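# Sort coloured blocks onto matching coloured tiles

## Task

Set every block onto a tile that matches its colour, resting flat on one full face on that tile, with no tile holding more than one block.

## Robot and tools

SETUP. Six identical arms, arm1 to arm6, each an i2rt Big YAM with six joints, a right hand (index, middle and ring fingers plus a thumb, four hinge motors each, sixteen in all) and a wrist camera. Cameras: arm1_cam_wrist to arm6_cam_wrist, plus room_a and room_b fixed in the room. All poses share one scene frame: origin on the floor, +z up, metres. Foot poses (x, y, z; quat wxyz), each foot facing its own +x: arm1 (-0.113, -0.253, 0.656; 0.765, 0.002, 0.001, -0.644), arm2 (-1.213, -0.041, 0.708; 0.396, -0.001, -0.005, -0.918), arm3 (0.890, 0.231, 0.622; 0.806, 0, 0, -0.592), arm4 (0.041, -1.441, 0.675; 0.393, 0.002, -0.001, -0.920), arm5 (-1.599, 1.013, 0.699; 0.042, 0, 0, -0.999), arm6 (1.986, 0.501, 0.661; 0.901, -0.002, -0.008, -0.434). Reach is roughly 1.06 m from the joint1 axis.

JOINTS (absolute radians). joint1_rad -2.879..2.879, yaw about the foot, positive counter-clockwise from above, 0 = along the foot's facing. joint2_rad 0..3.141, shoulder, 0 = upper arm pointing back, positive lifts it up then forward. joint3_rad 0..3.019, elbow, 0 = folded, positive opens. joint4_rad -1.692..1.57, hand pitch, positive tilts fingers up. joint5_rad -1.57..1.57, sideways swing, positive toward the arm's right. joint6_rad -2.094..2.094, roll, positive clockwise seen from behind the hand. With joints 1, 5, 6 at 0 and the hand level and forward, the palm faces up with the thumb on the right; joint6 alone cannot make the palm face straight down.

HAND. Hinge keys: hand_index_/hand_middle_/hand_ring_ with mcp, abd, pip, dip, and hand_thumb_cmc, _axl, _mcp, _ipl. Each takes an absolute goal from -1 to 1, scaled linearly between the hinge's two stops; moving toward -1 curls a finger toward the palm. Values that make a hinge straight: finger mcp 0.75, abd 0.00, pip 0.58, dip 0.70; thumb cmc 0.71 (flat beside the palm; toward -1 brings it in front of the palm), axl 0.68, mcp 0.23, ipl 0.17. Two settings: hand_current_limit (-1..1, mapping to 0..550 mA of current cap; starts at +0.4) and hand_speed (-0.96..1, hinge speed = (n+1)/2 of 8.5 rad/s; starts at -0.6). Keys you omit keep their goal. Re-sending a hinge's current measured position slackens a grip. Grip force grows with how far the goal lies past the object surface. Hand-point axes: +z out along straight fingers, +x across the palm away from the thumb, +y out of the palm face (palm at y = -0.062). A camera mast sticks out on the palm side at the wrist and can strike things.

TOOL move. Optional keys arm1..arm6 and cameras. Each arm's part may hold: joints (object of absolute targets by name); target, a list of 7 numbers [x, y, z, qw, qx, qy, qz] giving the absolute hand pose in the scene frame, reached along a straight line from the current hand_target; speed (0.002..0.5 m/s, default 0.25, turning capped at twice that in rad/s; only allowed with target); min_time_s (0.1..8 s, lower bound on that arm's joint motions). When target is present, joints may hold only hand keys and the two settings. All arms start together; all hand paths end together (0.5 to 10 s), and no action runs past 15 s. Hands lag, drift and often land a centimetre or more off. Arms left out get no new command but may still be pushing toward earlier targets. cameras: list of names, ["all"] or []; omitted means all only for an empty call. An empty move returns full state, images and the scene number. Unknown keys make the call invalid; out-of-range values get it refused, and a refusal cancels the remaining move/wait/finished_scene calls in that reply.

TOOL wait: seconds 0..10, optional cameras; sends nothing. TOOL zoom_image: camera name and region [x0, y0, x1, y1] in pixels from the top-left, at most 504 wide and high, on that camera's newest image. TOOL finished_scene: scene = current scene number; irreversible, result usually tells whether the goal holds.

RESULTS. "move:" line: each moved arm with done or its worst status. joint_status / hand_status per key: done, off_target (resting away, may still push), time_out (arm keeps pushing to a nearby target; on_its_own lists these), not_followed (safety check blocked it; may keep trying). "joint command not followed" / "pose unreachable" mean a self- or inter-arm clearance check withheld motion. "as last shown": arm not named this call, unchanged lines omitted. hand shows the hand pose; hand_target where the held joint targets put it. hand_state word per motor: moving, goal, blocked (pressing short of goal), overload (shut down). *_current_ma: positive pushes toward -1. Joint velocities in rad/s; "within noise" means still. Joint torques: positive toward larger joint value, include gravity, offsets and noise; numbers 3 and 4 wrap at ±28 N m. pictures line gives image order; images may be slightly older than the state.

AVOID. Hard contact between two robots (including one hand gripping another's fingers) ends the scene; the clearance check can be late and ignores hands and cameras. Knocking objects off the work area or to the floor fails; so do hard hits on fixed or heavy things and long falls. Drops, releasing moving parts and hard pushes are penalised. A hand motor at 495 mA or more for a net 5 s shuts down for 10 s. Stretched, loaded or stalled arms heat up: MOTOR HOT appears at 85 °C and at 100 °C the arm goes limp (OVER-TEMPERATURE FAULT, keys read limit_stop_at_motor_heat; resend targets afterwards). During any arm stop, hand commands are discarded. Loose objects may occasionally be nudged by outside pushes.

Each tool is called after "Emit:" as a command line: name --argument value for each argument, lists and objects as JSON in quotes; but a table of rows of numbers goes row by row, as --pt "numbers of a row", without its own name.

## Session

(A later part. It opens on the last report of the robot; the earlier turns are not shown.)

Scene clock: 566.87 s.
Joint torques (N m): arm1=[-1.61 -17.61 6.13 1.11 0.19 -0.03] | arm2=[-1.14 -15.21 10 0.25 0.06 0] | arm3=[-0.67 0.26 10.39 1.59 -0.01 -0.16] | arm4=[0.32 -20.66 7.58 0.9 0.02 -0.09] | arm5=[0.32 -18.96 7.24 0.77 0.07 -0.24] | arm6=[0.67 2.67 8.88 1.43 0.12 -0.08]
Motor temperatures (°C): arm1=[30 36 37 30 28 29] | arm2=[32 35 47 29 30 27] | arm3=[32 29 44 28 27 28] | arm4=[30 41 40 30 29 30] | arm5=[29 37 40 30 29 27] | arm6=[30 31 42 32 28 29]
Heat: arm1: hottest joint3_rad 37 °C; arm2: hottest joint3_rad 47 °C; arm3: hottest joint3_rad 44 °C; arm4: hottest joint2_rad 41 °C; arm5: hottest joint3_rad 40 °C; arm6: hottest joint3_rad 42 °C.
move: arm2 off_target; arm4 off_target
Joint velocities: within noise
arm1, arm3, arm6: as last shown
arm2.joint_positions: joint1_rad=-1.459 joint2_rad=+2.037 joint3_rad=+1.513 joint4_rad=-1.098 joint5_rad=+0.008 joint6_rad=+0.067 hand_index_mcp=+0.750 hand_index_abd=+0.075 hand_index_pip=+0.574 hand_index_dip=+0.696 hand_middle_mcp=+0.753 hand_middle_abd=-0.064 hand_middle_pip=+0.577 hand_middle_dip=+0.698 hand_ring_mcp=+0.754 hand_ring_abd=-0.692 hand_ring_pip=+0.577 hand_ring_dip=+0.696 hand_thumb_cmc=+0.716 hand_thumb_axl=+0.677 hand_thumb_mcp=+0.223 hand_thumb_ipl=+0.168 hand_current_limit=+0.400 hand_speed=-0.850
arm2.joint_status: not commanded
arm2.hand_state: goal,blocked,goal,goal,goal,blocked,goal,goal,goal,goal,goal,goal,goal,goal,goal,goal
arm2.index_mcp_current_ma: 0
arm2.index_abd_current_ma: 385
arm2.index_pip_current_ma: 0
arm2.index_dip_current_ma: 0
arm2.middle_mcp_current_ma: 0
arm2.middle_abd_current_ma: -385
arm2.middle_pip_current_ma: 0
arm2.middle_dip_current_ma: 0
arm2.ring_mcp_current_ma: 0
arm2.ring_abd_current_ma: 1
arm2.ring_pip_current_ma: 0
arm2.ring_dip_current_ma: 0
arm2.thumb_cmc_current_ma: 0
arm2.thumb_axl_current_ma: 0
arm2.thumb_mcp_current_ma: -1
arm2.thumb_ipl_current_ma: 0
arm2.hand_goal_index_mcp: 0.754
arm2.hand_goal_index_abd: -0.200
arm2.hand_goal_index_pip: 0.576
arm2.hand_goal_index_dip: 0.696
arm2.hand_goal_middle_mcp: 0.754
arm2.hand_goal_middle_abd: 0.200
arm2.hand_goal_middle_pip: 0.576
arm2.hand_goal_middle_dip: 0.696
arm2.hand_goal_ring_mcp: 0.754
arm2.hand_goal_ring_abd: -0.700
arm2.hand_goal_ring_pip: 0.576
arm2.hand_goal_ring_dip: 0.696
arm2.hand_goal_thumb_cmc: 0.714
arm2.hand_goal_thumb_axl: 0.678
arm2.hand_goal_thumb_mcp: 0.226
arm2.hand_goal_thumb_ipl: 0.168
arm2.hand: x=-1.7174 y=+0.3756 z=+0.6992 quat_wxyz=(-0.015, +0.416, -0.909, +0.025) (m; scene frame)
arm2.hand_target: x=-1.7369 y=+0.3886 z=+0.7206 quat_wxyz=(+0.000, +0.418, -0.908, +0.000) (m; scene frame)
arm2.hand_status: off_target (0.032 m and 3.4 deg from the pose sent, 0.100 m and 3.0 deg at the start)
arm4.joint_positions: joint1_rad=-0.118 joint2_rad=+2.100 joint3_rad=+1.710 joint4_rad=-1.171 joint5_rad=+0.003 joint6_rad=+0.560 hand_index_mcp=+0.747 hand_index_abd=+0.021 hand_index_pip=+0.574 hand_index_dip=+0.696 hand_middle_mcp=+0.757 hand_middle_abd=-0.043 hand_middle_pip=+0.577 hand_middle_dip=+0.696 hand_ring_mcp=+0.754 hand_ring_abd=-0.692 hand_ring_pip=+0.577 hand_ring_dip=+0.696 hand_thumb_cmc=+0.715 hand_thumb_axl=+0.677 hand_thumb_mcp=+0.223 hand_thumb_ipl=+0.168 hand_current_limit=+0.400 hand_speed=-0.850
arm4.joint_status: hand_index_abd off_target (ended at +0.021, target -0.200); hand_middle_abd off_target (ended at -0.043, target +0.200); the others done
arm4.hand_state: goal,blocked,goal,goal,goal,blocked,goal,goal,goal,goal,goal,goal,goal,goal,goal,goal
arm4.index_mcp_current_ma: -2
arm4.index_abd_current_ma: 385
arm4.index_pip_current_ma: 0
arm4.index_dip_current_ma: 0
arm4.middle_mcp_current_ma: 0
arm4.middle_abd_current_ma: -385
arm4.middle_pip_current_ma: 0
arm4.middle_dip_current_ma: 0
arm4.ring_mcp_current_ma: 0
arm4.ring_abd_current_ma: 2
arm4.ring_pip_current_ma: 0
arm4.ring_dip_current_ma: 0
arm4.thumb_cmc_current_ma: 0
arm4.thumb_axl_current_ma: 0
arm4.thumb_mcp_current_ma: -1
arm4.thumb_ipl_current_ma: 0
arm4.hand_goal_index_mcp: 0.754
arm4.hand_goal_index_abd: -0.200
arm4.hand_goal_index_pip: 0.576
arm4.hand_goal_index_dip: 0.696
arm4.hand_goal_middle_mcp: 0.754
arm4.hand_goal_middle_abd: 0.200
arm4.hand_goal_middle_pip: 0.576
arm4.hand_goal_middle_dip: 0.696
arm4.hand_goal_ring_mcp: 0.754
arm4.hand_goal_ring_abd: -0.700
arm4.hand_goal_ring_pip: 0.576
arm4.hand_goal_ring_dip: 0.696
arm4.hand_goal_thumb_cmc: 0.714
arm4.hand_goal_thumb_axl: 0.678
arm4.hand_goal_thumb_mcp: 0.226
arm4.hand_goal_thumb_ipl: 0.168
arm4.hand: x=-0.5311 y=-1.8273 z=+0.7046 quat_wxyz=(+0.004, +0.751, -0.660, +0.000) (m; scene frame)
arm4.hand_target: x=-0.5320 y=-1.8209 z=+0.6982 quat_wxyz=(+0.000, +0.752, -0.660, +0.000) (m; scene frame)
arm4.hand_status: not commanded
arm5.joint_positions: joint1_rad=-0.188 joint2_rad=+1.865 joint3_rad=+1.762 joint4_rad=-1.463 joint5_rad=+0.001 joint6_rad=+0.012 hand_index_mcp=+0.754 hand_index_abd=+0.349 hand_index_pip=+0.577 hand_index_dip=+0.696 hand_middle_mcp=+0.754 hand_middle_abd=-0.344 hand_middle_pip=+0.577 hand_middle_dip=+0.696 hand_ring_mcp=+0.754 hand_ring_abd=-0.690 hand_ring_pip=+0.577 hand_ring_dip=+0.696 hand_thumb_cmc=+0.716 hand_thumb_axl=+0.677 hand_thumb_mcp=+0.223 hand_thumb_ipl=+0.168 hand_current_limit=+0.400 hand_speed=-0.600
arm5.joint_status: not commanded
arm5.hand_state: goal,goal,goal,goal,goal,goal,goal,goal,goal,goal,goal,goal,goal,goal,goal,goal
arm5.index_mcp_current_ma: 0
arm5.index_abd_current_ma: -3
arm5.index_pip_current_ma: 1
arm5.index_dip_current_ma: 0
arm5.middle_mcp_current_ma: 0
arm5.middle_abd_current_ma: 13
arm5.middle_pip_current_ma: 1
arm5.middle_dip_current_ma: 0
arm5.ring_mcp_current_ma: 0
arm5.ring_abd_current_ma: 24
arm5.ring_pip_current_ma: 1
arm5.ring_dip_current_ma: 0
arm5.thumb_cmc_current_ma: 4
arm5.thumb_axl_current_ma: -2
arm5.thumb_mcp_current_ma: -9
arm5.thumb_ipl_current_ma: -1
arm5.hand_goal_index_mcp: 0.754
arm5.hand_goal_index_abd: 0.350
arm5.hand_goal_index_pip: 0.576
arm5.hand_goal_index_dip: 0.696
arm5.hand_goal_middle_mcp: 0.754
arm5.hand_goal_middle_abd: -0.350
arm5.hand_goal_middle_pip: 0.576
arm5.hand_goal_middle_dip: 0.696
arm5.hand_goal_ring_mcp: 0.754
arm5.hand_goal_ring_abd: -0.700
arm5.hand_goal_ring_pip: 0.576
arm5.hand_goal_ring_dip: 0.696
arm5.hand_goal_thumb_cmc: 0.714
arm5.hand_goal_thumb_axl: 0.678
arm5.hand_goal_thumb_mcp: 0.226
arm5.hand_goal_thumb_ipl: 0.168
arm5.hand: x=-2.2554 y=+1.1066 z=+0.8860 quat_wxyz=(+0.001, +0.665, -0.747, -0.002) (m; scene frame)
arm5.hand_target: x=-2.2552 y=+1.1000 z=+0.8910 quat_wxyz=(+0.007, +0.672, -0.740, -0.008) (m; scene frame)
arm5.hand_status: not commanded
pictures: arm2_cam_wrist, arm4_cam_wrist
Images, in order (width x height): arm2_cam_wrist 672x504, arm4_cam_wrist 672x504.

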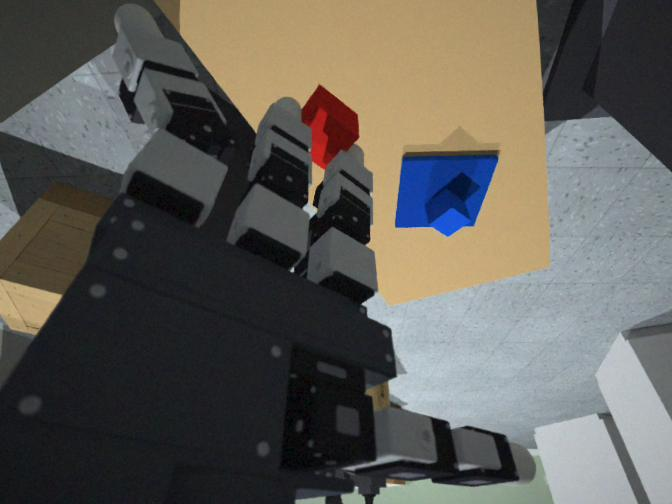

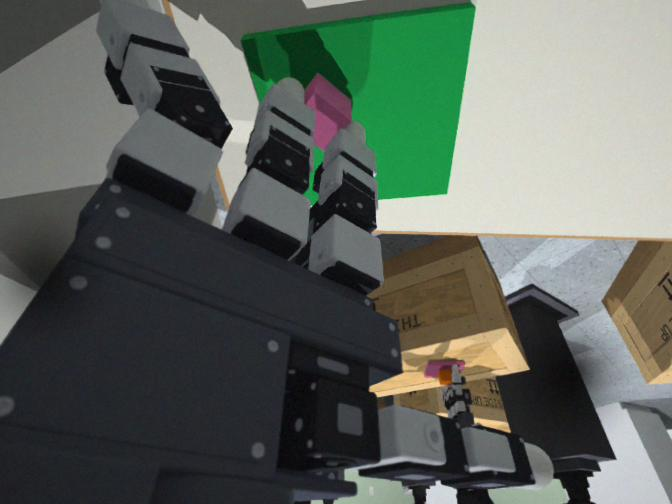

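Emit:
move --arm1 '{"target":[0.036,-0.896,0.502,0,0.9275,0.3738,0],"speed":0.06}' --arm2 '{"target":[-1.738,0.3895,0.62,0,0.4179,-0.9085,0],"speed":0.1}' --arm4 '{"target":[-0.532,-1.821,0.84,0,0.7518,-0.6594,0],"speed":0.12}' --cameras '["arm1_cam_wrist","arm2_cam_wrist","arm4_cam_wrist"]'

Emit:
zoom_image --camera "arm1_cam_wrist" --region '[220, 50, 420, 210]'

Scene clock: 596.53 s.
Joint torques (N m): arm1=[-1.55 -16.5 6.19 1.4 0.16 -0.04] | arm2=[-1.32 -15.85 6.5 0.44 0.06 0] | arm3=[-0.67 0.26 10.39 1.59 -0.02 -0.16] | arm4=[0.26 -20.95 13.89 -0.12 0.03 -0.11] | arm5=[0.32 -18.9 7.25 0.76 0.07 -0.24] | arm6=[0.62 2.67 8.88 1.43 0.12 -0.09]
Motor temperatures (°C): arm1=[30 38 37 30 28 29] | arm2=[32 34 47 29 30 27] | arm3=[32 29 45 28 27 28] | arm4=[30 41 39 30 29 30] | arm5=[29 37 40 30 29 27] | arm6=[30 31 42 32 28 29]
Heat: arm1: hottest joint2_rad 38 °C; arm2: hottest joint3_rad 47 °C; arm3: hottest joint3_rad 45 °C; arm4: hottest joint2_rad 41 °C; arm5: hottest joint3_rad 40 °C; arm6: hottest joint3_rad 42 °C.
move: arm1 off_target; arm2 done; arm4 off_target
Joint velocities: within noise
arm1.joint_positions: joint1_rad=+0.024 joint2_rad=+2.238 joint3_rad=+1.450 joint4_rad=-0.761 joint5_rad=-0.002 joint6_rad=-0.567 hand_index_mcp=+0.752 hand_index_abd=+0.348 hand_index_pip=+0.574 hand_index_dip=+0.694 hand_middle_mcp=+0.757 hand_middle_abd=-0.358 hand_middle_pip=+0.578 hand_middle_dip=+0.696 hand_ring_mcp=+0.754 hand_ring_abd=-0.693 hand_ring_pip=+0.577 hand_ring_dip=+0.696 hand_thumb_cmc=+0.715 hand_thumb_axl=+0.677 hand_thumb_mcp=+0.223 hand_thumb_ipl=+0.168 hand_current_limit=+0.400 hand_speed=-0.600
arm1.joint_status: not commanded
arm1.hand_state: goal,goal,goal,goal,goal,goal,goal,goal,goal,goal,goal,goal,goal,goal,goal,goal
arm1.index_mcp_current_ma: -4
arm1.index_abd_current_ma: -3
arm1.index_pip_current_ma: -4
arm1.index_dip_current_ma: -5
arm1.middle_mcp_current_ma: 7
arm1.middle_abd_current_ma: -16
arm1.middle_pip_current_ma: 3
arm1.middle_dip_current_ma: 0
arm1.ring_mcp_current_ma: 0
arm1.ring_abd_current_ma: 13
arm1.ring_pip_current_ma: 1
arm1.ring_dip_current_ma: 0
arm1.thumb_cmc_current_ma: 2
arm1.thumb_axl_current_ma: -1
arm1.thumb_mcp_current_ma: -7
arm1.thumb_ipl_current_ma: -1
arm1.hand_goal_index_mcp: 0.754
arm1.hand_goal_index_abd: 0.350
arm1.hand_goal_index_pip: 0.576
arm1.hand_goal_index_dip: 0.696
arm1.hand_goal_middle_mcp: 0.754
arm1.hand_goal_middle_abd: -0.350
arm1.hand_goal_middle_pip: 0.576
arm1.hand_goal_middle_dip: 0.696
arm1.hand_goal_ring_mcp: 0.754
arm1.hand_goal_ring_abd: -0.700
arm1.hand_goal_ring_pip: 0.576
arm1.hand_goal_ring_dip: 0.696
arm1.hand_goal_thumb_cmc: 0.714
arm1.hand_goal_thumb_axl: 0.678
arm1.hand_goal_thumb_mcp: 0.226
arm1.hand_goal_thumb_ipl: 0.168
arm1.hand: x=+0.0424 y=-0.9027 z=+0.5227 quat_wxyz=(+0.009, +0.928, +0.372, +0.000) (m; scene frame)
arm1.hand_target: x=+0.0360 y=-0.8953 z=+0.5025 quat_wxyz=(+0.000, +0.928, +0.374, +0.000) (m; scene frame)
arm1.hand_status: off_target (0.023 m and 1.1 deg from the pose sent, 0.023 m and 0.7 deg at the start)
arm2.joint_positions: joint1_rad=-1.459 joint2_rad=+2.184 joint3_rad=+1.505 joint4_rad=-0.905 joint5_rad=+0.008 joint6_rad=+0.067 hand_index_mcp=+0.750 hand_index_abd=+0.075 hand_index_pip=+0.574 hand_index_dip=+0.696 hand_middle_mcp=+0.753 hand_middle_abd=-0.064 hand_middle_pip=+0.577 hand_middle_dip=+0.698 hand_ring_mcp=+0.754 hand_ring_abd=-0.692 hand_ring_pip=+0.577 hand_ring_dip=+0.696 hand_thumb_cmc=+0.716 hand_thumb_axl=+0.677 hand_thumb_mcp=+0.223 hand_thumb_ipl=+0.168 hand_current_limit=+0.400 hand_speed=-0.850
arm2.joint_status: not commanded
arm2.hand_state: goal,blocked,goal,goal,goal,blocked,goal,goal,goal,goal,goal,goal,goal,goal,goal,goal
arm2.index_mcp_current_ma: 0
arm2.index_abd_current_ma: 385
arm2.index_pip_current_ma: 0
arm2.index_dip_current_ma: 0
arm2.middle_mcp_current_ma: 0
arm2.middle_abd_current_ma: -385
arm2.middle_pip_current_ma: 0
arm2.middle_dip_current_ma: 0
arm2.ring_mcp_current_ma: 0
arm2.ring_abd_current_ma: 1
arm2.ring_pip_current_ma: 0
arm2.ring_dip_current_ma: 0
arm2.thumb_cmc_current_ma: 0
arm2.thumb_axl_current_ma: 0
arm2.thumb_mcp_current_ma: -1
arm2.thumb_ipl_current_ma: 0
arm2.hand_goal_index_mcp: 0.754
arm2.hand_goal_index_abd: -0.200
arm2.hand_goal_index_pip: 0.576
arm2.hand_goal_index_dip: 0.696
arm2.hand_goal_middle_mcp: 0.754
arm2.hand_goal_middle_abd: 0.200
arm2.hand_goal_middle_pip: 0.576
arm2.hand_goal_middle_dip: 0.696
arm2.hand_goal_ring_mcp: 0.754
arm2.hand_goal_ring_abd: -0.700
arm2.hand_goal_ring_pip: 0.576
arm2.hand_goal_ring_dip: 0.696
arm2.hand_goal_thumb_cmc: 0.714
arm2.hand_goal_thumb_axl: 0.678
arm2.hand_goal_thumb_mcp: 0.226
arm2.hand_goal_thumb_ipl: 0.168
arm2.hand: x=-1.7321 y=+0.3860 z=+0.6158 quat_wxyz=(-0.006, +0.416, -0.909, +0.009) (m; scene frame)
arm2.hand_target: x=-1.7380 y=+0.3894 z=+0.6201 quat_wxyz=(+0.000, +0.418, -0.908, +0.000) (m; scene frame)
arm2.hand_status: done (0.008 m and 1.2 deg from the pose sent, 0.083 m and 3.4 deg at the start)
arm3, arm5, arm6: as last shown
arm4.joint_positions: joint1_rad=-0.118 joint2_rad=+2.006 joint3_rad=+1.864 joint4_rad=-1.474 joint5_rad=+0.003 joint6_rad=+0.560 hand_index_mcp=+0.743 hand_index_abd=+0.019 hand_index_pip=+0.571 hand_index_dip=+0.696 hand_middle_mcp=+0.760 hand_middle_abd=-0.043 hand_middle_pip=+0.579 hand_middle_dip=+0.696 hand_ring_mcp=+0.754 hand_ring_abd=-0.692 hand_ring_pip=+0.577 hand_ring_dip=+0.696 hand_thumb_cmc=+0.715 hand_thumb_axl=+0.677 hand_thumb_mcp=+0.223 hand_thumb_ipl=+0.168 hand_current_limit=+0.400 hand_speed=-0.850
arm4.joint_status: not commanded
arm4.hand_state: goal,blocked,goal,goal,goal,blocked,goal,goal,goal,goal,goal,goal,goal,goal,goal,goal
arm4.index_mcp_current_ma: -5
arm4.index_abd_current_ma: 385
arm4.index_pip_current_ma: -1
arm4.index_dip_current_ma: 0
arm4.middle_mcp_current_ma: 2
arm4.middle_abd_current_ma: -385
arm4.middle_pip_current_ma: 0
arm4.middle_dip_current_ma: 0
arm4.ring_mcp_current_ma: 0
arm4.ring_abd_current_ma: 2
arm4.ring_pip_current_ma: 0
arm4.ring_dip_current_ma: 0
arm4.thumb_cmc_current_ma: 0
arm4.thumb_axl_current_ma: 0
arm4.thumb_mcp_current_ma: -1
arm4.thumb_ipl_current_ma: 0
arm4.hand_goal_index_mcp: 0.754
arm4.hand_goal_index_abd: -0.200
arm4.hand_goal_index_pip: 0.576
arm4.hand_goal_index_dip: 0.696
arm4.hand_goal_middle_mcp: 0.754
arm4.hand_goal_middle_abd: 0.200
arm4.hand_goal_middle_pip: 0.576
arm4.hand_goal_middle_dip: 0.696
arm4.hand_goal_ring_mcp: 0.754
arm4.hand_goal_ring_abd: -0.700
arm4.hand_goal_ring_pip: 0.576
arm4.hand_goal_ring_dip: 0.696
arm4.hand_goal_thumb_cmc: 0.714
arm4.hand_goal_thumb_axl: 0.678
arm4.hand_goal_thumb_mcp: 0.226
arm4.hand_goal_thumb_ipl: 0.168
arm4.hand: x=-0.5181 y=-1.8161 z=+0.8146 quat_wxyz=(-0.024, +0.751, -0.660, +0.004) (m; scene frame)
arm4.hand_target: x=-0.5311 y=-1.8201 z=+0.8403 quat_wxyz=(+0.000, +0.752, -0.659, +0.000) (m; scene frame)
arm4.hand_status: off_target (0.029 m and 2.7 deg from the pose sent, 0.136 m and 0.4 deg at the start)
pictures: arm1_cam_wrist, arm2_cam_wrist, arm4_cam_wrist
Images, in order (width x height): arm1_cam_wrist 672x504, arm2_cam_wrist 672x504, arm4_cam_wrist 672x504.

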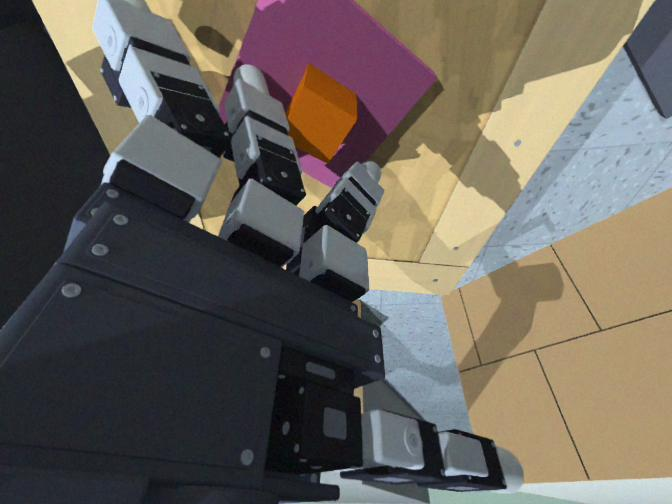

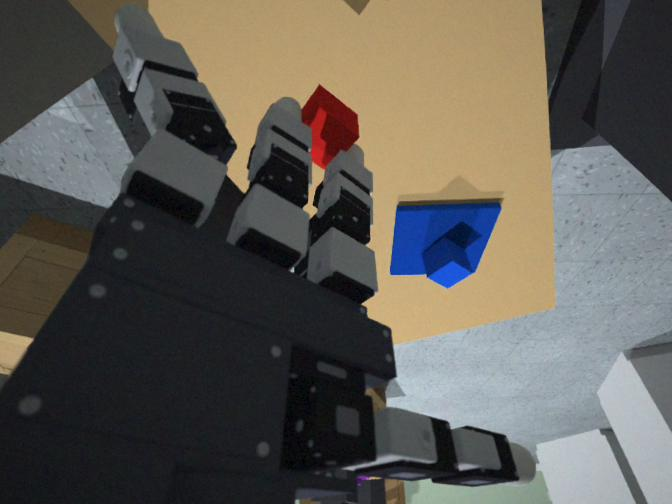

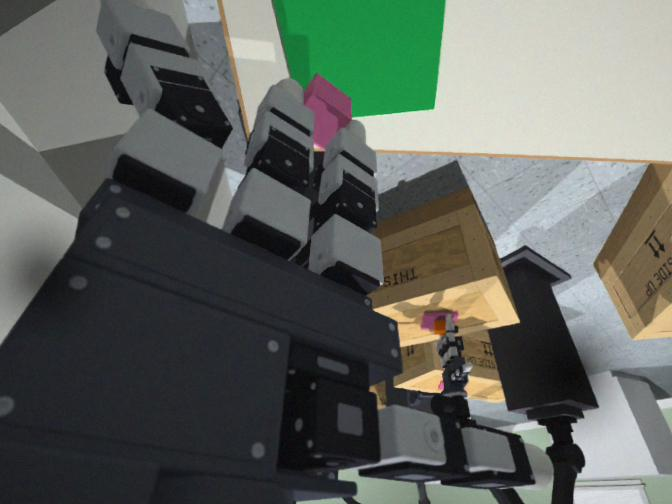

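Scaled by 2.520 from the camera's 672x504 image, which has a finer 960x720 frame.

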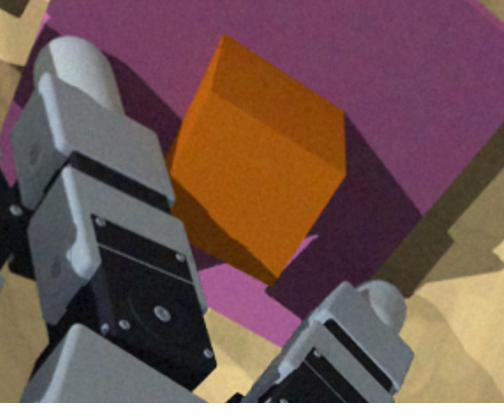

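Emit:
move --arm1 '{"target":[0.068,-0.902,0.552,0,0.9026,0.4305,0],"speed":0.06}' --arm2 '{"target":[-1.738,0.3895,0.525,0,0.4179,-0.9085,0],"speed":0.1}' --arm4 '{"joints":{"joint1_rad":-1.5,"joint2_rad":1.6,"joint3_rad":1.65,"joint4_rad":-1.62},"min_time_s":4.5}' --cameras '["arm1_cam_wrist","arm2_cam_wrist"]'

Emit:
zoom_image --camera "arm1_cam_wrist" --region '[220, 50, 420, 210]'

Scene clock: 642.37 s.
Joint torques (N m): arm1=[-0.32 -20.54 10.73 -0.03 -0.01 -0.05] | arm2=[-1.38 -16.67 6.39 0.46 0.08 -0.03] | arm3=[-0.67 0.21 10.39 1.59 -0.01 -0.16] | arm4=[1.2 -15.03 8.35 0.2 0.01 -0.08] | arm5=[0.32 -18.96 7.25 0.79 0.07 -0.24] | arm6=[0.62 2.73 8.9 1.44 0.12 -0.08]
Motor temperatures (°C): arm1=[30 37 38 30 28 29] | arm2=[32 38 45 29 30 27] | arm3=[32 29 45 28 27 28] | arm4=[30 41 43 30 29 30] | arm5=[29 37 40 30 29 27] | arm6=[30 31 42 32 28 29]
Heat: arm1: hottest joint3_rad 38 °C; arm2: hottest joint3_rad 45 °C; arm3: hottest joint3_rad 45 °C; arm4: hottest joint3_rad 43 °C; arm5: hottest joint3_rad 40 °C; arm6: hottest joint3_rad 42 °C.
move: arm1 off_target; arm2 off_target; arm4 done
Joint velocities: within noise
arm1.joint_positions: joint1_rad=+0.043 joint2_rad=+2.232 joint3_rad=+1.451 joint4_rad=-0.843 joint5_rad=+0.004 joint6_rad=-0.654 hand_index_mcp=+0.750 hand_index_abd=+0.353 hand_index_pip=+0.573 hand_index_dip=+0.693 hand_middle_mcp=+0.749 hand_middle_abd=-0.351 hand_middle_pip=+0.573 hand_middle_dip=+0.695 hand_ring_mcp=+0.754 hand_ring_abd=-0.693 hand_ring_pip=+0.577 hand_ring_dip=+0.696 hand_thumb_cmc=+0.715 hand_thumb_axl=+0.677 hand_thumb_mcp=+0.223 hand_thumb_ipl=+0.168 hand_current_limit=+0.400 hand_speed=-0.600
arm1.joint_status: not commanded
arm1.hand_state: goal,goal,goal,goal,goal,goal,goal,goal,goal,goal,goal,goal,goal,goal,goal,goal
arm1.index_mcp_current_ma: -9
arm1.index_abd_current_ma: 5
arm1.index_pip_current_ma: -5
arm1.index_dip_current_ma: -5
arm1.middle_mcp_current_ma: -12
arm1.middle_abd_current_ma: -2
arm1.middle_pip_current_ma: -7
arm1.middle_dip_current_ma: -2
arm1.ring_mcp_current_ma: 0
arm1.ring_abd_current_ma: 13
arm1.ring_pip_current_ma: 1
arm1.ring_dip_current_ma: 0
arm1.thumb_cmc_current_ma: 2
arm1.thumb_axl_current_ma: -1
arm1.thumb_mcp_current_ma: -7
arm1.thumb_ipl_current_ma: -1
arm1.hand_goal_index_mcp: 0.754
arm1.hand_goal_index_abd: 0.350
arm1.hand_goal_index_pip: 0.576
arm1.hand_goal_index_dip: 0.696
arm1.hand_goal_middle_mcp: 0.754
arm1.hand_goal_middle_abd: -0.350
arm1.hand_goal_middle_pip: 0.576
arm1.hand_goal_middle_dip: 0.696
arm1.hand_goal_ring_mcp: 0.754
arm1.hand_goal_ring_abd: -0.700
arm1.hand_goal_ring_pip: 0.576
arm1.hand_goal_ring_dip: 0.696
arm1.hand_goal_thumb_cmc: 0.714
arm1.hand_goal_thumb_axl: 0.678
arm1.hand_goal_thumb_mcp: 0.226
arm1.hand_goal_thumb_ipl: 0.168
arm1.hand: x=+0.0563 y=-0.8774 z=+0.5204 quat_wxyz=(-0.028, +0.907, +0.421, +0.005) (m; scene frame)
arm1.hand_target: x=+0.0677 y=-0.9008 z=+0.5525 quat_wxyz=(+0.000, +0.903, +0.430, +0.000) (m; scene frame)
arm1.hand_status: off_target (0.042 m and 3.5 deg from the pose sent, 0.039 m and 7.4 deg at the start)
arm2.joint_positions: joint1_rad=-1.459 joint2_rad=+2.356 joint3_rad=+1.505 joint4_rad=-0.744 joint5_rad=+0.008 joint6_rad=+0.067 hand_index_mcp=+0.750 hand_index_abd=+0.075 hand_index_pip=+0.574 hand_index_dip=+0.696 hand_middle_mcp=+0.753 hand_middle_abd=-0.064 hand_middle_pip=+0.577 hand_middle_dip=+0.698 hand_ring_mcp=+0.754 hand_ring_abd=-0.692 hand_ring_pip=+0.577 hand_ring_dip=+0.696 hand_thumb_cmc=+0.716 hand_thumb_axl=+0.677 hand_thumb_mcp=+0.223 hand_thumb_ipl=+0.168 hand_current_limit=+0.400 hand_speed=-0.850
arm2.joint_status: not commanded
arm2.hand_state: goal,blocked,goal,goal,goal,blocked,goal,goal,goal,goal,goal,goal,goal,goal,goal,goal
arm2.index_mcp_current_ma: 0
arm2.index_abd_current_ma: 385
arm2.index_pip_current_ma: 0
arm2.index_dip_current_ma: 0
arm2.middle_mcp_current_ma: 0
arm2.middle_abd_current_ma: -385
arm2.middle_pip_current_ma: 0
arm2.middle_dip_current_ma: 0
arm2.ring_mcp_current_ma: 0
arm2.ring_abd_current_ma: 1
arm2.ring_pip_current_ma: 0
arm2.ring_dip_current_ma: 0
arm2.thumb_cmc_current_ma: 0
arm2.thumb_axl_current_ma: 0
arm2.thumb_mcp_current_ma: -1
arm2.thumb_ipl_current_ma: 0
arm2.hand_goal_index_mcp: 0.754
arm2.hand_goal_index_abd: -0.200
arm2.hand_goal_index_pip: 0.576
arm2.hand_goal_index_dip: 0.696
arm2.hand_goal_middle_mcp: 0.754
arm2.hand_goal_middle_abd: 0.200
arm2.hand_goal_middle_pip: 0.576
arm2.hand_goal_middle_dip: 0.696
arm2.hand_goal_ring_mcp: 0.754
arm2.hand_goal_ring_abd: -0.700
arm2.hand_goal_ring_pip: 0.576
arm2.hand_goal_ring_dip: 0.696
arm2.hand_goal_thumb_cmc: 0.714
arm2.hand_goal_thumb_axl: 0.678
arm2.hand_goal_thumb_mcp: 0.226
arm2.hand_goal_thumb_ipl: 0.168
arm2.hand: x=-1.7268 y=+0.3813 z=+0.5165 quat_wxyz=(-0.009, +0.416, -0.909, +0.014) (m; scene frame)
arm2.hand_target: x=-1.7378 y=+0.3893 z=+0.5254 quat_wxyz=(+0.000, +0.418, -0.908, +0.000) (m; scene frame)
arm2.hand_status: off_target (0.016 m and 1.9 deg from the pose sent, 0.091 m and 1.2 deg at the start)
arm3.joint_positions: joint1_rad=-0.825 joint2_rad=+0.614 joint3_rad=+1.440 joint4_rad=-1.414 joint5_rad=-0.055 joint6_rad=+1.012 hand_index_mcp=+0.755 hand_index_abd=+0.000 hand_index_pip=+0.577 hand_index_dip=+0.696 hand_middle_mcp=+0.754 hand_middle_abd=+0.000 hand_middle_pip=+0.577 hand_middle_dip=+0.696 hand_ring_mcp=+0.754 hand_ring_abd=+0.000 hand_ring_pip=+0.577 hand_ring_dip=+0.696 hand_thumb_cmc=+0.715 hand_thumb_axl=+0.677 hand_thumb_mcp=+0.226 hand_thumb_ipl=+0.168 hand_current_limit=+0.400 hand_speed=-0.600
arm3.joint_status: not commanded
arm3.hand_state: goal,goal,goal,goal,goal,goal,goal,goal,goal,goal,goal,goal,goal,goal,goal,goal
arm3.index_mcp_current_ma: 3
arm3.index_abd_current_ma: 0
arm3.index_pip_current_ma: 3
arm3.index_dip_current_ma: 0
arm3.middle_mcp_current_ma: 2
arm3.middle_abd_current_ma: 0
arm3.middle_pip_current_ma: 3
arm3.middle_dip_current_ma: 0
arm3.ring_mcp_current_ma: 2
arm3.ring_abd_current_ma: 0
arm3.ring_pip_current_ma: 3
arm3.ring_dip_current_ma: 0
arm3.thumb_cmc_current_ma: 3
arm3.thumb_axl_current_ma: -4
arm3.thumb_mcp_current_ma: -2
arm3.thumb_ipl_current_ma: -2
arm3.hand_goal_index_mcp: 0.754
arm3.hand_goal_index_abd: 0.000
arm3.hand_goal_index_pip: 0.576
arm3.hand_goal_index_dip: 0.696
arm3.hand_goal_middle_mcp: 0.754
arm3.hand_goal_middle_abd: 0.000
arm3.hand_goal_middle_pip: 0.576
arm3.hand_goal_middle_dip: 0.696
arm3.hand_goal_ring_mcp: 0.754
arm3.hand_goal_ring_abd: 0.000
arm3.hand_goal_ring_pip: 0.576
arm3.hand_goal_ring_dip: 0.696
arm3.hand_goal_thumb_cmc: 0.714
arm3.hand_goal_thumb_axl: 0.678
arm3.hand_goal_thumb_mcp: 0.226
arm3.hand_goal_thumb_ipl: 0.168
arm3.hand: x=+0.7086 y=+0.0649 z=+1.1889 quat_wxyz=(+0.451, +0.644, -0.602, +0.139) (m; scene frame)
arm3.hand_target: x=+0.7101 y=+0.0676 z=+1.1978 quat_wxyz=(+0.460, +0.640, -0.599, +0.141) (m; scene frame)
arm3.hand_status: not commanded
arm4.joint_positions: joint1_rad=-1.503 joint2_rad=+1.611 joint3_rad=+1.665 joint4_rad=-1.612 joint5_rad=+0.004 joint6_rad=+0.560 hand_index_mcp=+0.743 hand_index_abd=+0.019 hand_index_pip=+0.571 hand_index_dip=+0.696 hand_middle_mcp=+0.762 hand_middle_abd=-0.043 hand_middle_pip=+0.579 hand_middle_dip=+0.696 hand_ring_mcp=+0.754 hand_ring_abd=-0.692 hand_ring_pip=+0.577 hand_ring_dip=+0.696 hand_thumb_cmc=+0.715 hand_thumb_axl=+0.677 hand_thumb_mcp=+0.223 hand_thumb_ipl=+0.168 hand_current_limit=+0.400 hand_speed=-0.850
arm4.joint_status: all done
arm4.hand_state: goal,blocked,goal,goal,goal,blocked,goal,goal,goal,goal,goal,goal,goal,goal,goal,goal
arm4.index_mcp_current_ma: -5
arm4.index_abd_current_ma: 385
arm4.index_pip_current_ma: -1
arm4.index_dip_current_ma: 0
arm4.middle_mcp_current_ma: 3
arm4.middle_abd_current_ma: -385
arm4.middle_pip_current_ma: 1
arm4.middle_dip_current_ma: 0
arm4.ring_mcp_current_ma: 0
arm4.ring_abd_current_ma: 2
arm4.ring_pip_current_ma: 0
arm4.ring_dip_current_ma: 0
arm4.thumb_cmc_current_ma: 0
arm4.thumb_axl_current_ma: 0
arm4.thumb_mcp_current_ma: -1
arm4.thumb_ipl_current_ma: 0
arm4.hand_goal_index_mcp: 0.754
arm4.hand_goal_index_abd: -0.200
arm4.hand_goal_index_pip: 0.576
arm4.hand_goal_index_dip: 0.696
arm4.hand_goal_middle_mcp: 0.754
arm4.hand_goal_middle_abd: 0.200
arm4.hand_goal_middle_pip: 0.576
arm4.hand_goal_middle_dip: 0.696
arm4.hand_goal_ring_mcp: 0.754
arm4.hand_goal_ring_abd: -0.700
arm4.hand_goal_ring_pip: 0.576
arm4.hand_goal_ring_dip: 0.696
arm4.hand_goal_thumb_cmc: 0.714
arm4.hand_goal_thumb_axl: 0.678
arm4.hand_goal_thumb_mcp: 0.226
arm4.hand_goal_thumb_ipl: 0.168
arm4.hand: x=-0.3393 y=-1.0383 z=+0.9530 quat_wxyz=(+0.000, +0.156, -0.988, -0.005) (m; scene frame)
arm4.hand_target: x=-0.3362 y=-1.0438 z=+0.9520 quat_wxyz=(-0.003, +0.163, -0.987, -0.001) (m; scene frame)
arm4.hand_status: not commanded
arm5: as last shown
arm6.joint_positions: joint1_rad=+0.669 joint2_rad=+0.623 joint3_rad=+1.484 joint4_rad=-1.349 joint5_rad=+0.057 joint6_rad=+1.147 hand_index_mcp=+0.754 hand_index_abd=+0.000 hand_index_pip=+0.577 hand_index_dip=+0.696 hand_middle_mcp=+0.754 hand_middle_abd=+0.000 hand_middle_pip=+0.577 hand_middle_dip=+0.696 hand_ring_mcp=+0.754 hand_ring_abd=+0.001 hand_ring_pip=+0.577 hand_ring_dip=+0.696 hand_thumb_cmc=+0.714 hand_thumb_axl=+0.677 hand_thumb_mcp=+0.226 hand_thumb_ipl=+0.168 hand_current_limit=+0.400 hand_speed=-0.600
arm6.joint_status: not commanded
arm6.hand_state: goal,goal,goal,goal,goal,goal,goal,goal,goal,goal,goal,goal,goal,goal,goal,goal
arm6.index_mcp_current_ma: 0
arm6.index_abd_current_ma: 0
arm6.index_pip_current_ma: 0
arm6.index_dip_current_ma: 0
arm6.middle_mcp_current_ma: 0
arm6.middle_abd_current_ma: 0
arm6.middle_pip_current_ma: 0
arm6.middle_dip_current_ma: 0
arm6.ring_mcp_current_ma: 0
arm6.ring_abd_current_ma: 0
arm6.ring_pip_current_ma: 0
arm6.ring_dip_current_ma: 0
arm6.thumb_cmc_current_ma: 0
arm6.thumb_axl_current_ma: 0
arm6.thumb_mcp_current_ma: 0
arm6.thumb_ipl_current_ma: 0
arm6.hand_goal_index_mcp: 0.754
arm6.hand_goal_index_abd: 0.000
arm6.hand_goal_index_pip: 0.576
arm6.hand_goal_index_dip: 0.696
arm6.hand_goal_middle_mcp: 0.754
arm6.hand_goal_middle_abd: 0.000
arm6.hand_goal_middle_pip: 0.576
arm6.hand_goal_middle_dip: 0.696
arm6.hand_goal_ring_mcp: 0.754
arm6.hand_goal_ring_abd: 0.000
arm6.hand_goal_ring_pip: 0.576
arm6.hand_goal_ring_dip: 0.696
arm6.hand_goal_thumb_cmc: 0.714
arm6.hand_goal_thumb_axl: 0.678
arm6.hand_goal_thumb_mcp: 0.226
arm6.hand_goal_thumb_ipl: 0.168
arm6.hand: x=+2.1751 y=+0.3624 z=+1.2605 quat_wxyz=(+0.193, +0.850, +0.071, +0.485) (m; scene frame)
arm6.hand_target: x=+2.1715 y=+0.3634 z=+1.2737 quat_wxyz=(+0.197, +0.842, +0.070, +0.498) (m; scene frame)
arm6.hand_status: not commanded
pictures: arm1_cam_wrist, arm2_cam_wrist
Images, in order (width x height): arm1_cam_wrist 672x504, arm2_cam_wrist 672x504.

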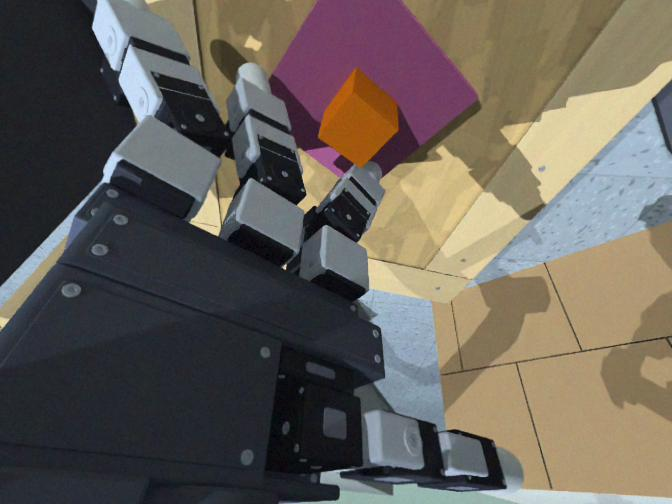

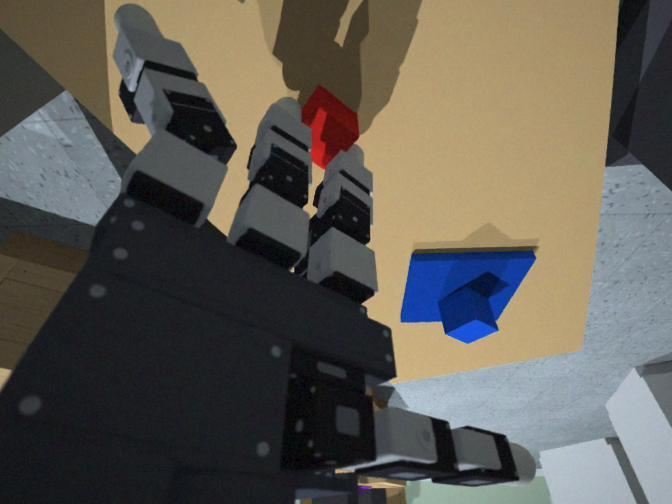

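Scaled by 2.520 from the camera's 672x504 image, which has a finer 960x720 frame.

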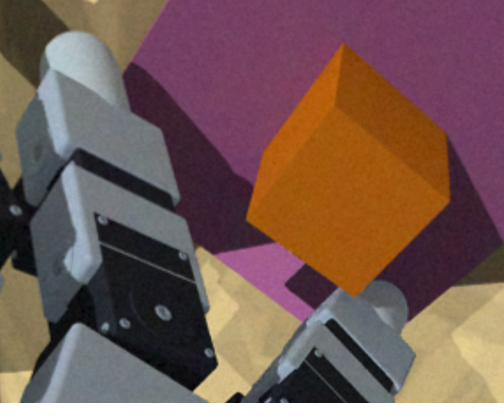

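Emit:
move --arm2 '{"target": [-1.738, 0.3895, 0.492, 0, 0.4179, -0.9085, 0], "speed": 0.06}' --arm1 '{"target": [0.060, -0.900, 0.610, 0, 0.9026, 0.4305, 0], "speed": 0.1}' --cameras '["arm1_cam_wrist", "arm2_cam_wrist"]'

Scene clock: 667.23 s.
Joint torques (N m): arm1=[-1.38 -19.19 11.73 -0.01 -0.01 -0.06] | arm2=[-1.32 -12.28 7.21 1.5 0.05 -0.01] | arm3=[-0.62 0.15 10.39 1.59 -0.01 -0.16] | arm4=[1.26 -14.92 8.39 0.21 0.03 -0.08] | arm5=[0.32 -18.96 7.25 0.76 0.07 -0.24] | arm6=[0.62 2.67 8.87 1.44 0.12 -0.09]
Motor temperatures (°C): arm1=[30 38 41 30 28 29] | arm2=[32 39 44 29 30 27] | arm3=[32 29 45 28 27 28] | arm4=[30 42 42 30 29 30] | arm5=[29 37 40 30 29 27] | arm6=[30 31 42 32 28 29]
Heat: arm1: hottest joint3_rad 41 °C; arm2: hottest joint3_rad 44 °C; arm3: hottest joint3_rad 45 °C; arm4: hottest joint2_rad 42 °C; arm5: hottest joint3_rad 40 °C; arm6: hottest joint3_rad 42 °C.
move: arm1 off_target; arm2 off_target
Joint velocities: within noise
arm1.joint_positions: joint1_rad=+0.043 joint2_rad=+2.121 joint3_rad=+1.451 joint4_rad=-0.947 joint5_rad=+0.004 joint6_rad=-0.666 hand_index_mcp=+0.750 hand_index_abd=+0.352 hand_index_pip=+0.573 hand_index_dip=+0.693 hand_middle_mcp=+0.749 hand_middle_abd=-0.351 hand_middle_pip=+0.573 hand_middle_dip=+0.695 hand_ring_mcp=+0.754 hand_ring_abd=-0.693 hand_ring_pip=+0.577 hand_ring_dip=+0.696 hand_thumb_cmc=+0.715 hand_thumb_axl=+0.677 hand_thumb_mcp=+0.223 hand_thumb_ipl=+0.168 hand_current_limit=+0.400 hand_speed=-0.600
arm1.joint_status: not commanded
arm1.hand_state: goal,goal,goal,goal,goal,goal,goal,goal,goal,goal,goal,goal,goal,goal,goal,goal
arm1.index_mcp_current_ma: -9
arm1.index_abd_current_ma: 3
arm1.index_pip_current_ma: -5
arm1.index_dip_current_ma: -5
arm1.middle_mcp_current_ma: -12
arm1.middle_abd_current_ma: -2
arm1.middle_pip_current_ma: -7
arm1.middle_dip_current_ma: -2
arm1.ring_mcp_current_ma: 0
arm1.ring_abd_current_ma: 13
arm1.ring_pip_current_ma: 1
arm1.ring_dip_current_ma: 0
arm1.thumb_cmc_current_ma: 2
arm1.thumb_axl_current_ma: -1
arm1.thumb_mcp_current_ma: -7
arm1.thumb_ipl_current_ma: -1
arm1.hand_goal_index_mcp: 0.754
arm1.hand_goal_index_abd: 0.350
arm1.hand_goal_index_pip: 0.576
arm1.hand_goal_index_dip: 0.696
arm1.hand_goal_middle_mcp: 0.754
arm1.hand_goal_middle_abd: -0.350
arm1.hand_goal_middle_pip: 0.576
arm1.hand_goal_middle_dip: 0.696
arm1.hand_goal_ring_mcp: 0.754
arm1.hand_goal_ring_abd: -0.700
arm1.hand_goal_ring_pip: 0.576
arm1.hand_goal_ring_dip: 0.696
arm1.hand_goal_thumb_cmc: 0.714
arm1.hand_goal_thumb_axl: 0.678
arm1.hand_goal_thumb_mcp: 0.226
arm1.hand_goal_thumb_ipl: 0.168
arm1.hand: x=+0.0571 y=-0.8767 z=+0.5825 quat_wxyz=(-0.025, +0.904, +0.426, +0.004) (m; scene frame)
arm1.hand_target: x=+0.0596 y=-0.8989 z=+0.6105 quat_wxyz=(+0.000, +0.903, +0.430, +0.000) (m; scene frame)
arm1.hand_status: off_target (0.036 m and 3.0 deg from the pose sent, 0.093 m and 3.5 deg at the start)
arm2.joint_positions: joint1_rad=-1.459 joint2_rad=+2.361 joint3_rad=+1.505 joint4_rad=-0.719 joint5_rad=+0.008 joint6_rad=+0.067 hand_index_mcp=+0.772 hand_index_abd=+0.075 hand_index_pip=+0.588 hand_index_dip=+0.699 hand_middle_mcp=+0.777 hand_middle_abd=-0.063 hand_middle_pip=+0.590 hand_middle_dip=+0.699 hand_ring_mcp=+0.754 hand_ring_abd=-0.692 hand_ring_pip=+0.577 hand_ring_dip=+0.696 hand_thumb_cmc=+0.716 hand_thumb_axl=+0.677 hand_thumb_mcp=+0.223 hand_thumb_ipl=+0.168 hand_current_limit=+0.400 hand_speed=-0.850
arm2.joint_status: not commanded
arm2.hand_state: goal,blocked,goal,goal,blocked,blocked,goal,goal,goal,goal,goal,goal,goal,goal,goal,goal
arm2.index_mcp_current_ma: 8
arm2.index_abd_current_ma: 385
arm2.index_pip_current_ma: 4
arm2.index_dip_current_ma: 0
arm2.middle_mcp_current_ma: 13
arm2.middle_abd_current_ma: -385
arm2.middle_pip_current_ma: 5
arm2.middle_dip_current_ma: 0
arm2.ring_mcp_current_ma: 0
arm2.ring_abd_current_ma: 1
arm2.ring_pip_current_ma: 0
arm2.ring_dip_current_ma: 0
arm2.thumb_cmc_current_ma: 0
arm2.thumb_axl_current_ma: 0
arm2.thumb_mcp_current_ma: -1
arm2.thumb_ipl_current_ma: 0
arm2.hand_goal_index_mcp: 0.754
arm2.hand_goal_index_abd: -0.200
arm2.hand_goal_index_pip: 0.576
arm2.hand_goal_index_dip: 0.696
arm2.hand_goal_middle_mcp: 0.754
arm2.hand_goal_middle_abd: 0.200
arm2.hand_goal_middle_pip: 0.576
arm2.hand_goal_middle_dip: 0.696
arm2.hand_goal_ring_mcp: 0.754
arm2.hand_goal_ring_abd: -0.700
arm2.hand_goal_ring_pip: 0.576
arm2.hand_goal_ring_dip: 0.696
arm2.hand_goal_thumb_cmc: 0.714
arm2.hand_goal_thumb_axl: 0.678
arm2.hand_goal_thumb_mcp: 0.226
arm2.hand_goal_thumb_ipl: 0.168
arm2.hand: x=-1.7306 y=+0.3842 z=+0.5155 quat_wxyz=(-0.004, +0.416, -0.909, +0.005) (m; scene frame)
arm2.hand_target: x=-1.7367 y=+0.3884 z=+0.4931 quat_wxyz=(+0.000, +0.418, -0.908, +0.000) (m; scene frame)
arm2.hand_status: off_target (0.025 m and 0.7 deg from the pose sent, 0.028 m and 1.9 deg at the start)
arm3, arm4, arm5, arm6: as last shown
pictures: arm1_cam_wrist, arm2_cam_wrist
Images, in order (width x height): arm1_cam_wrist 672x504, arm2_cam_wrist 672x504.

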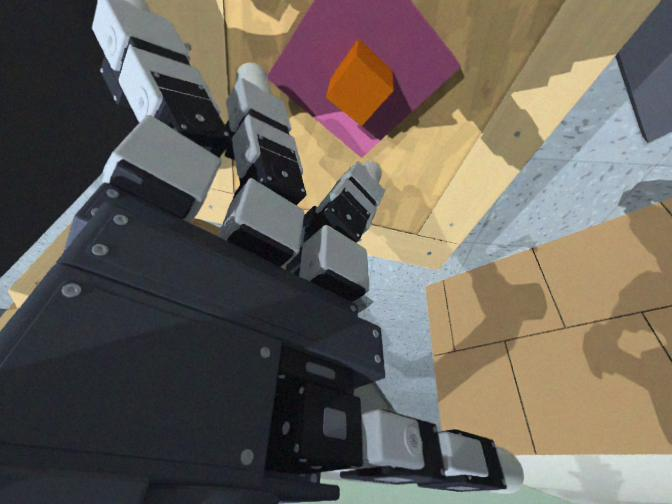

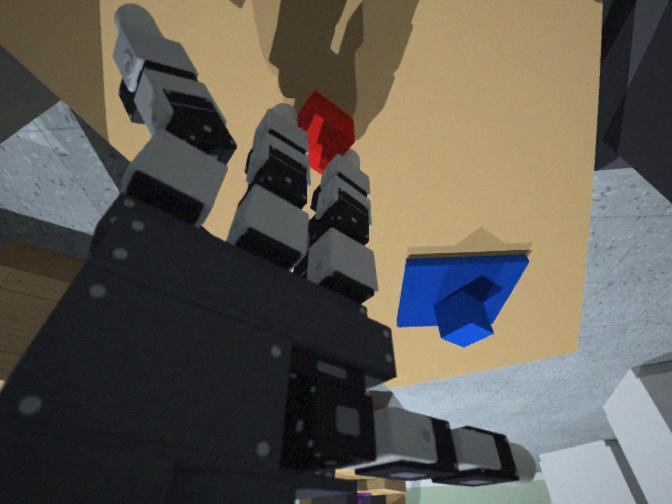

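Emit:
zoom_image --camera "arm1_cam_wrist" --region '[220, 10, 480, 190]'

Emit:
move --arm2 '{"target": [-1.743, 0.3925, 0.474, 0, 0.4179, -0.9085, 0], "speed": 0.06}' --cameras '["arm2_cam_wrist"]'

Scaled by 1.938 from the camera's 672x504 image, which has a finer 960x720 frame.

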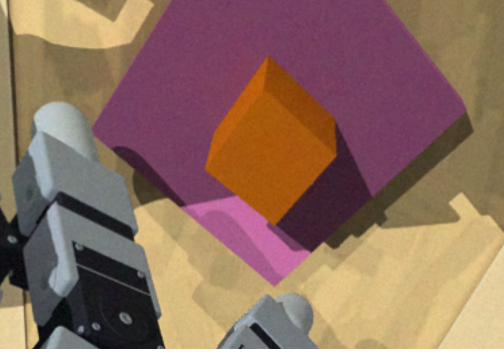

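Scene clock: 671.50 s.
Joint torques (N m): arm1=[-1.32 -19.37 11.73 0.01 -0.01 -0.06] | arm2=[-1.55 -11.05 7.57 1.98 -0.05 -0.01] | arm3=[-0.67 0.21 10.37 1.59 -0.02 -0.16] | arm4=[1.14 -15.03 8.34 0.18 0.02 -0.11] | arm5=[0.26 -18.96 7.25 0.79 0.07 -0.24] | arm6=[0.56 2.73 8.87 1.43 0.12 -0.08]
Motor temperatures (°C): arm1=[30 37 41 30 28 29] | arm2=[32 38 44 29 30 27] | arm3=[32 29 45 28 27 28] | arm4=[30 42 42 30 29 30] | arm5=[29 37 40 30 29 27] | arm6=[30 31 42 32 28 29]
Heat: arm1: hottest joint3_rad 41 °C; arm2: hottest joint3_rad 44 °C; arm3: hottest joint3_rad 45 °C; arm4: hottest joint2_rad 42 °C; arm5: hottest joint3_rad 40 °C; arm6: hottest joint3_rad 42 °C.
move: arm2 off_target
Joint velocities: within noise
arm1, arm3, arm4, arm5, arm6: as last shown
arm1.joint_positions: joint1_rad=+0.043 joint2_rad=+2.121 joint3_rad=+1.450 joint4_rad=-0.947 joint5_rad=+0.004 joint6_rad=-0.666 hand_index_mcp=+0.750 hand_index_abd=+0.352 hand_index_pip=+0.573 hand_index_dip=+0.693 hand_middle_mcp=+0.749 hand_middle_abd=-0.351 hand_middle_pip=+0.573 hand_middle_dip=+0.695 hand_ring_mcp=+0.754 hand_ring_abd=-0.693 hand_ring_pip=+0.577 hand_ring_dip=+0.696 hand_thumb_cmc=+0.715 hand_thumb_axl=+0.677 hand_thumb_mcp=+0.223 hand_thumb_ipl=+0.168 hand_current_limit=+0.400 hand_speed=-0.600
arm1.hand: x=+0.0571 y=-0.8765 z=+0.5824 quat_wxyz=(-0.025, +0.904, +0.426, +0.004) (m; scene frame)
arm1.hand_target: x=+0.0595 y=-0.8988 z=+0.6104 quat_wxyz=(+0.000, +0.903, +0.430, +0.000) (m; scene frame)
arm2.joint_positions: joint1_rad=-1.459 joint2_rad=+2.378 joint3_rad=+1.527 joint4_rad=-0.718 joint5_rad=+0.010 joint6_rad=+0.067 hand_index_mcp=+0.798 hand_index_abd=+0.075 hand_index_pip=+0.605 hand_index_dip=+0.701 hand_middle_mcp=+0.805 hand_middle_abd=-0.063 hand_middle_pip=+0.604 hand_middle_dip=+0.701 hand_ring_mcp=+0.754 hand_ring_abd=-0.692 hand_ring_pip=+0.577 hand_ring_dip=+0.696 hand_thumb_cmc=+0.716 hand_thumb_axl=+0.677 hand_thumb_mcp=+0.223 hand_thumb_ipl=+0.168 hand_current_limit=+0.400 hand_speed=-0.850
arm2.joint_status: not commanded
arm2.hand_state: blocked,blocked,blocked,goal,blocked,blocked,blocked,goal,goal,goal,goal,goal,goal,goal,goal,goal
arm2.index_mcp_current_ma: 45
arm2.index_abd_current_ma: 385
arm2.index_pip_current_ma: 18
arm2.index_dip_current_ma: 1
arm2.middle_mcp_current_ma: 58
arm2.middle_abd_current_ma: -385
arm2.middle_pip_current_ma: 17
arm2.middle_dip_current_ma: 1
arm2.ring_mcp_current_ma: 0
arm2.ring_abd_current_ma: 1
arm2.ring_pip_current_ma: 0
arm2.ring_dip_current_ma: 0
arm2.thumb_cmc_current_ma: 0
arm2.thumb_axl_current_ma: 0
arm2.thumb_mcp_current_ma: -1
arm2.thumb_ipl_current_ma: 0
arm2.hand_goal_index_mcp: 0.754
arm2.hand_goal_index_abd: -0.200
arm2.hand_goal_index_pip: 0.576
arm2.hand_goal_index_dip: 0.696
arm2.hand_goal_middle_mcp: 0.754
arm2.hand_goal_middle_abd: 0.200
arm2.hand_goal_middle_pip: 0.576
arm2.hand_goal_middle_dip: 0.696
arm2.hand_goal_ring_mcp: 0.754
arm2.hand_goal_ring_abd: -0.700
arm2.hand_goal_ring_pip: 0.576
arm2.hand_goal_ring_dip: 0.696
arm2.hand_goal_thumb_cmc: 0.714
arm2.hand_goal_thumb_axl: 0.678
arm2.hand_goal_thumb_mcp: 0.226
arm2.hand_goal_thumb_ipl: 0.168
arm2.hand: x=-1.7360 y=+0.3887 z=+0.5118 quat_wxyz=(-0.003, +0.416, -0.909, +0.001) (m; scene frame)
arm2.hand_target: x=-1.7402 y=+0.3902 z=+0.4760 quat_wxyz=(+0.000, +0.418, -0.908, +0.000) (m; scene frame)
arm2.hand_status: off_target (0.039 m and 0.4 deg from the pose sent, 0.044 m and 0.8 deg at the start)
pictures: arm2_cam_wrist
Images, in order (width x height): arm2_cam_wrist 672x504.

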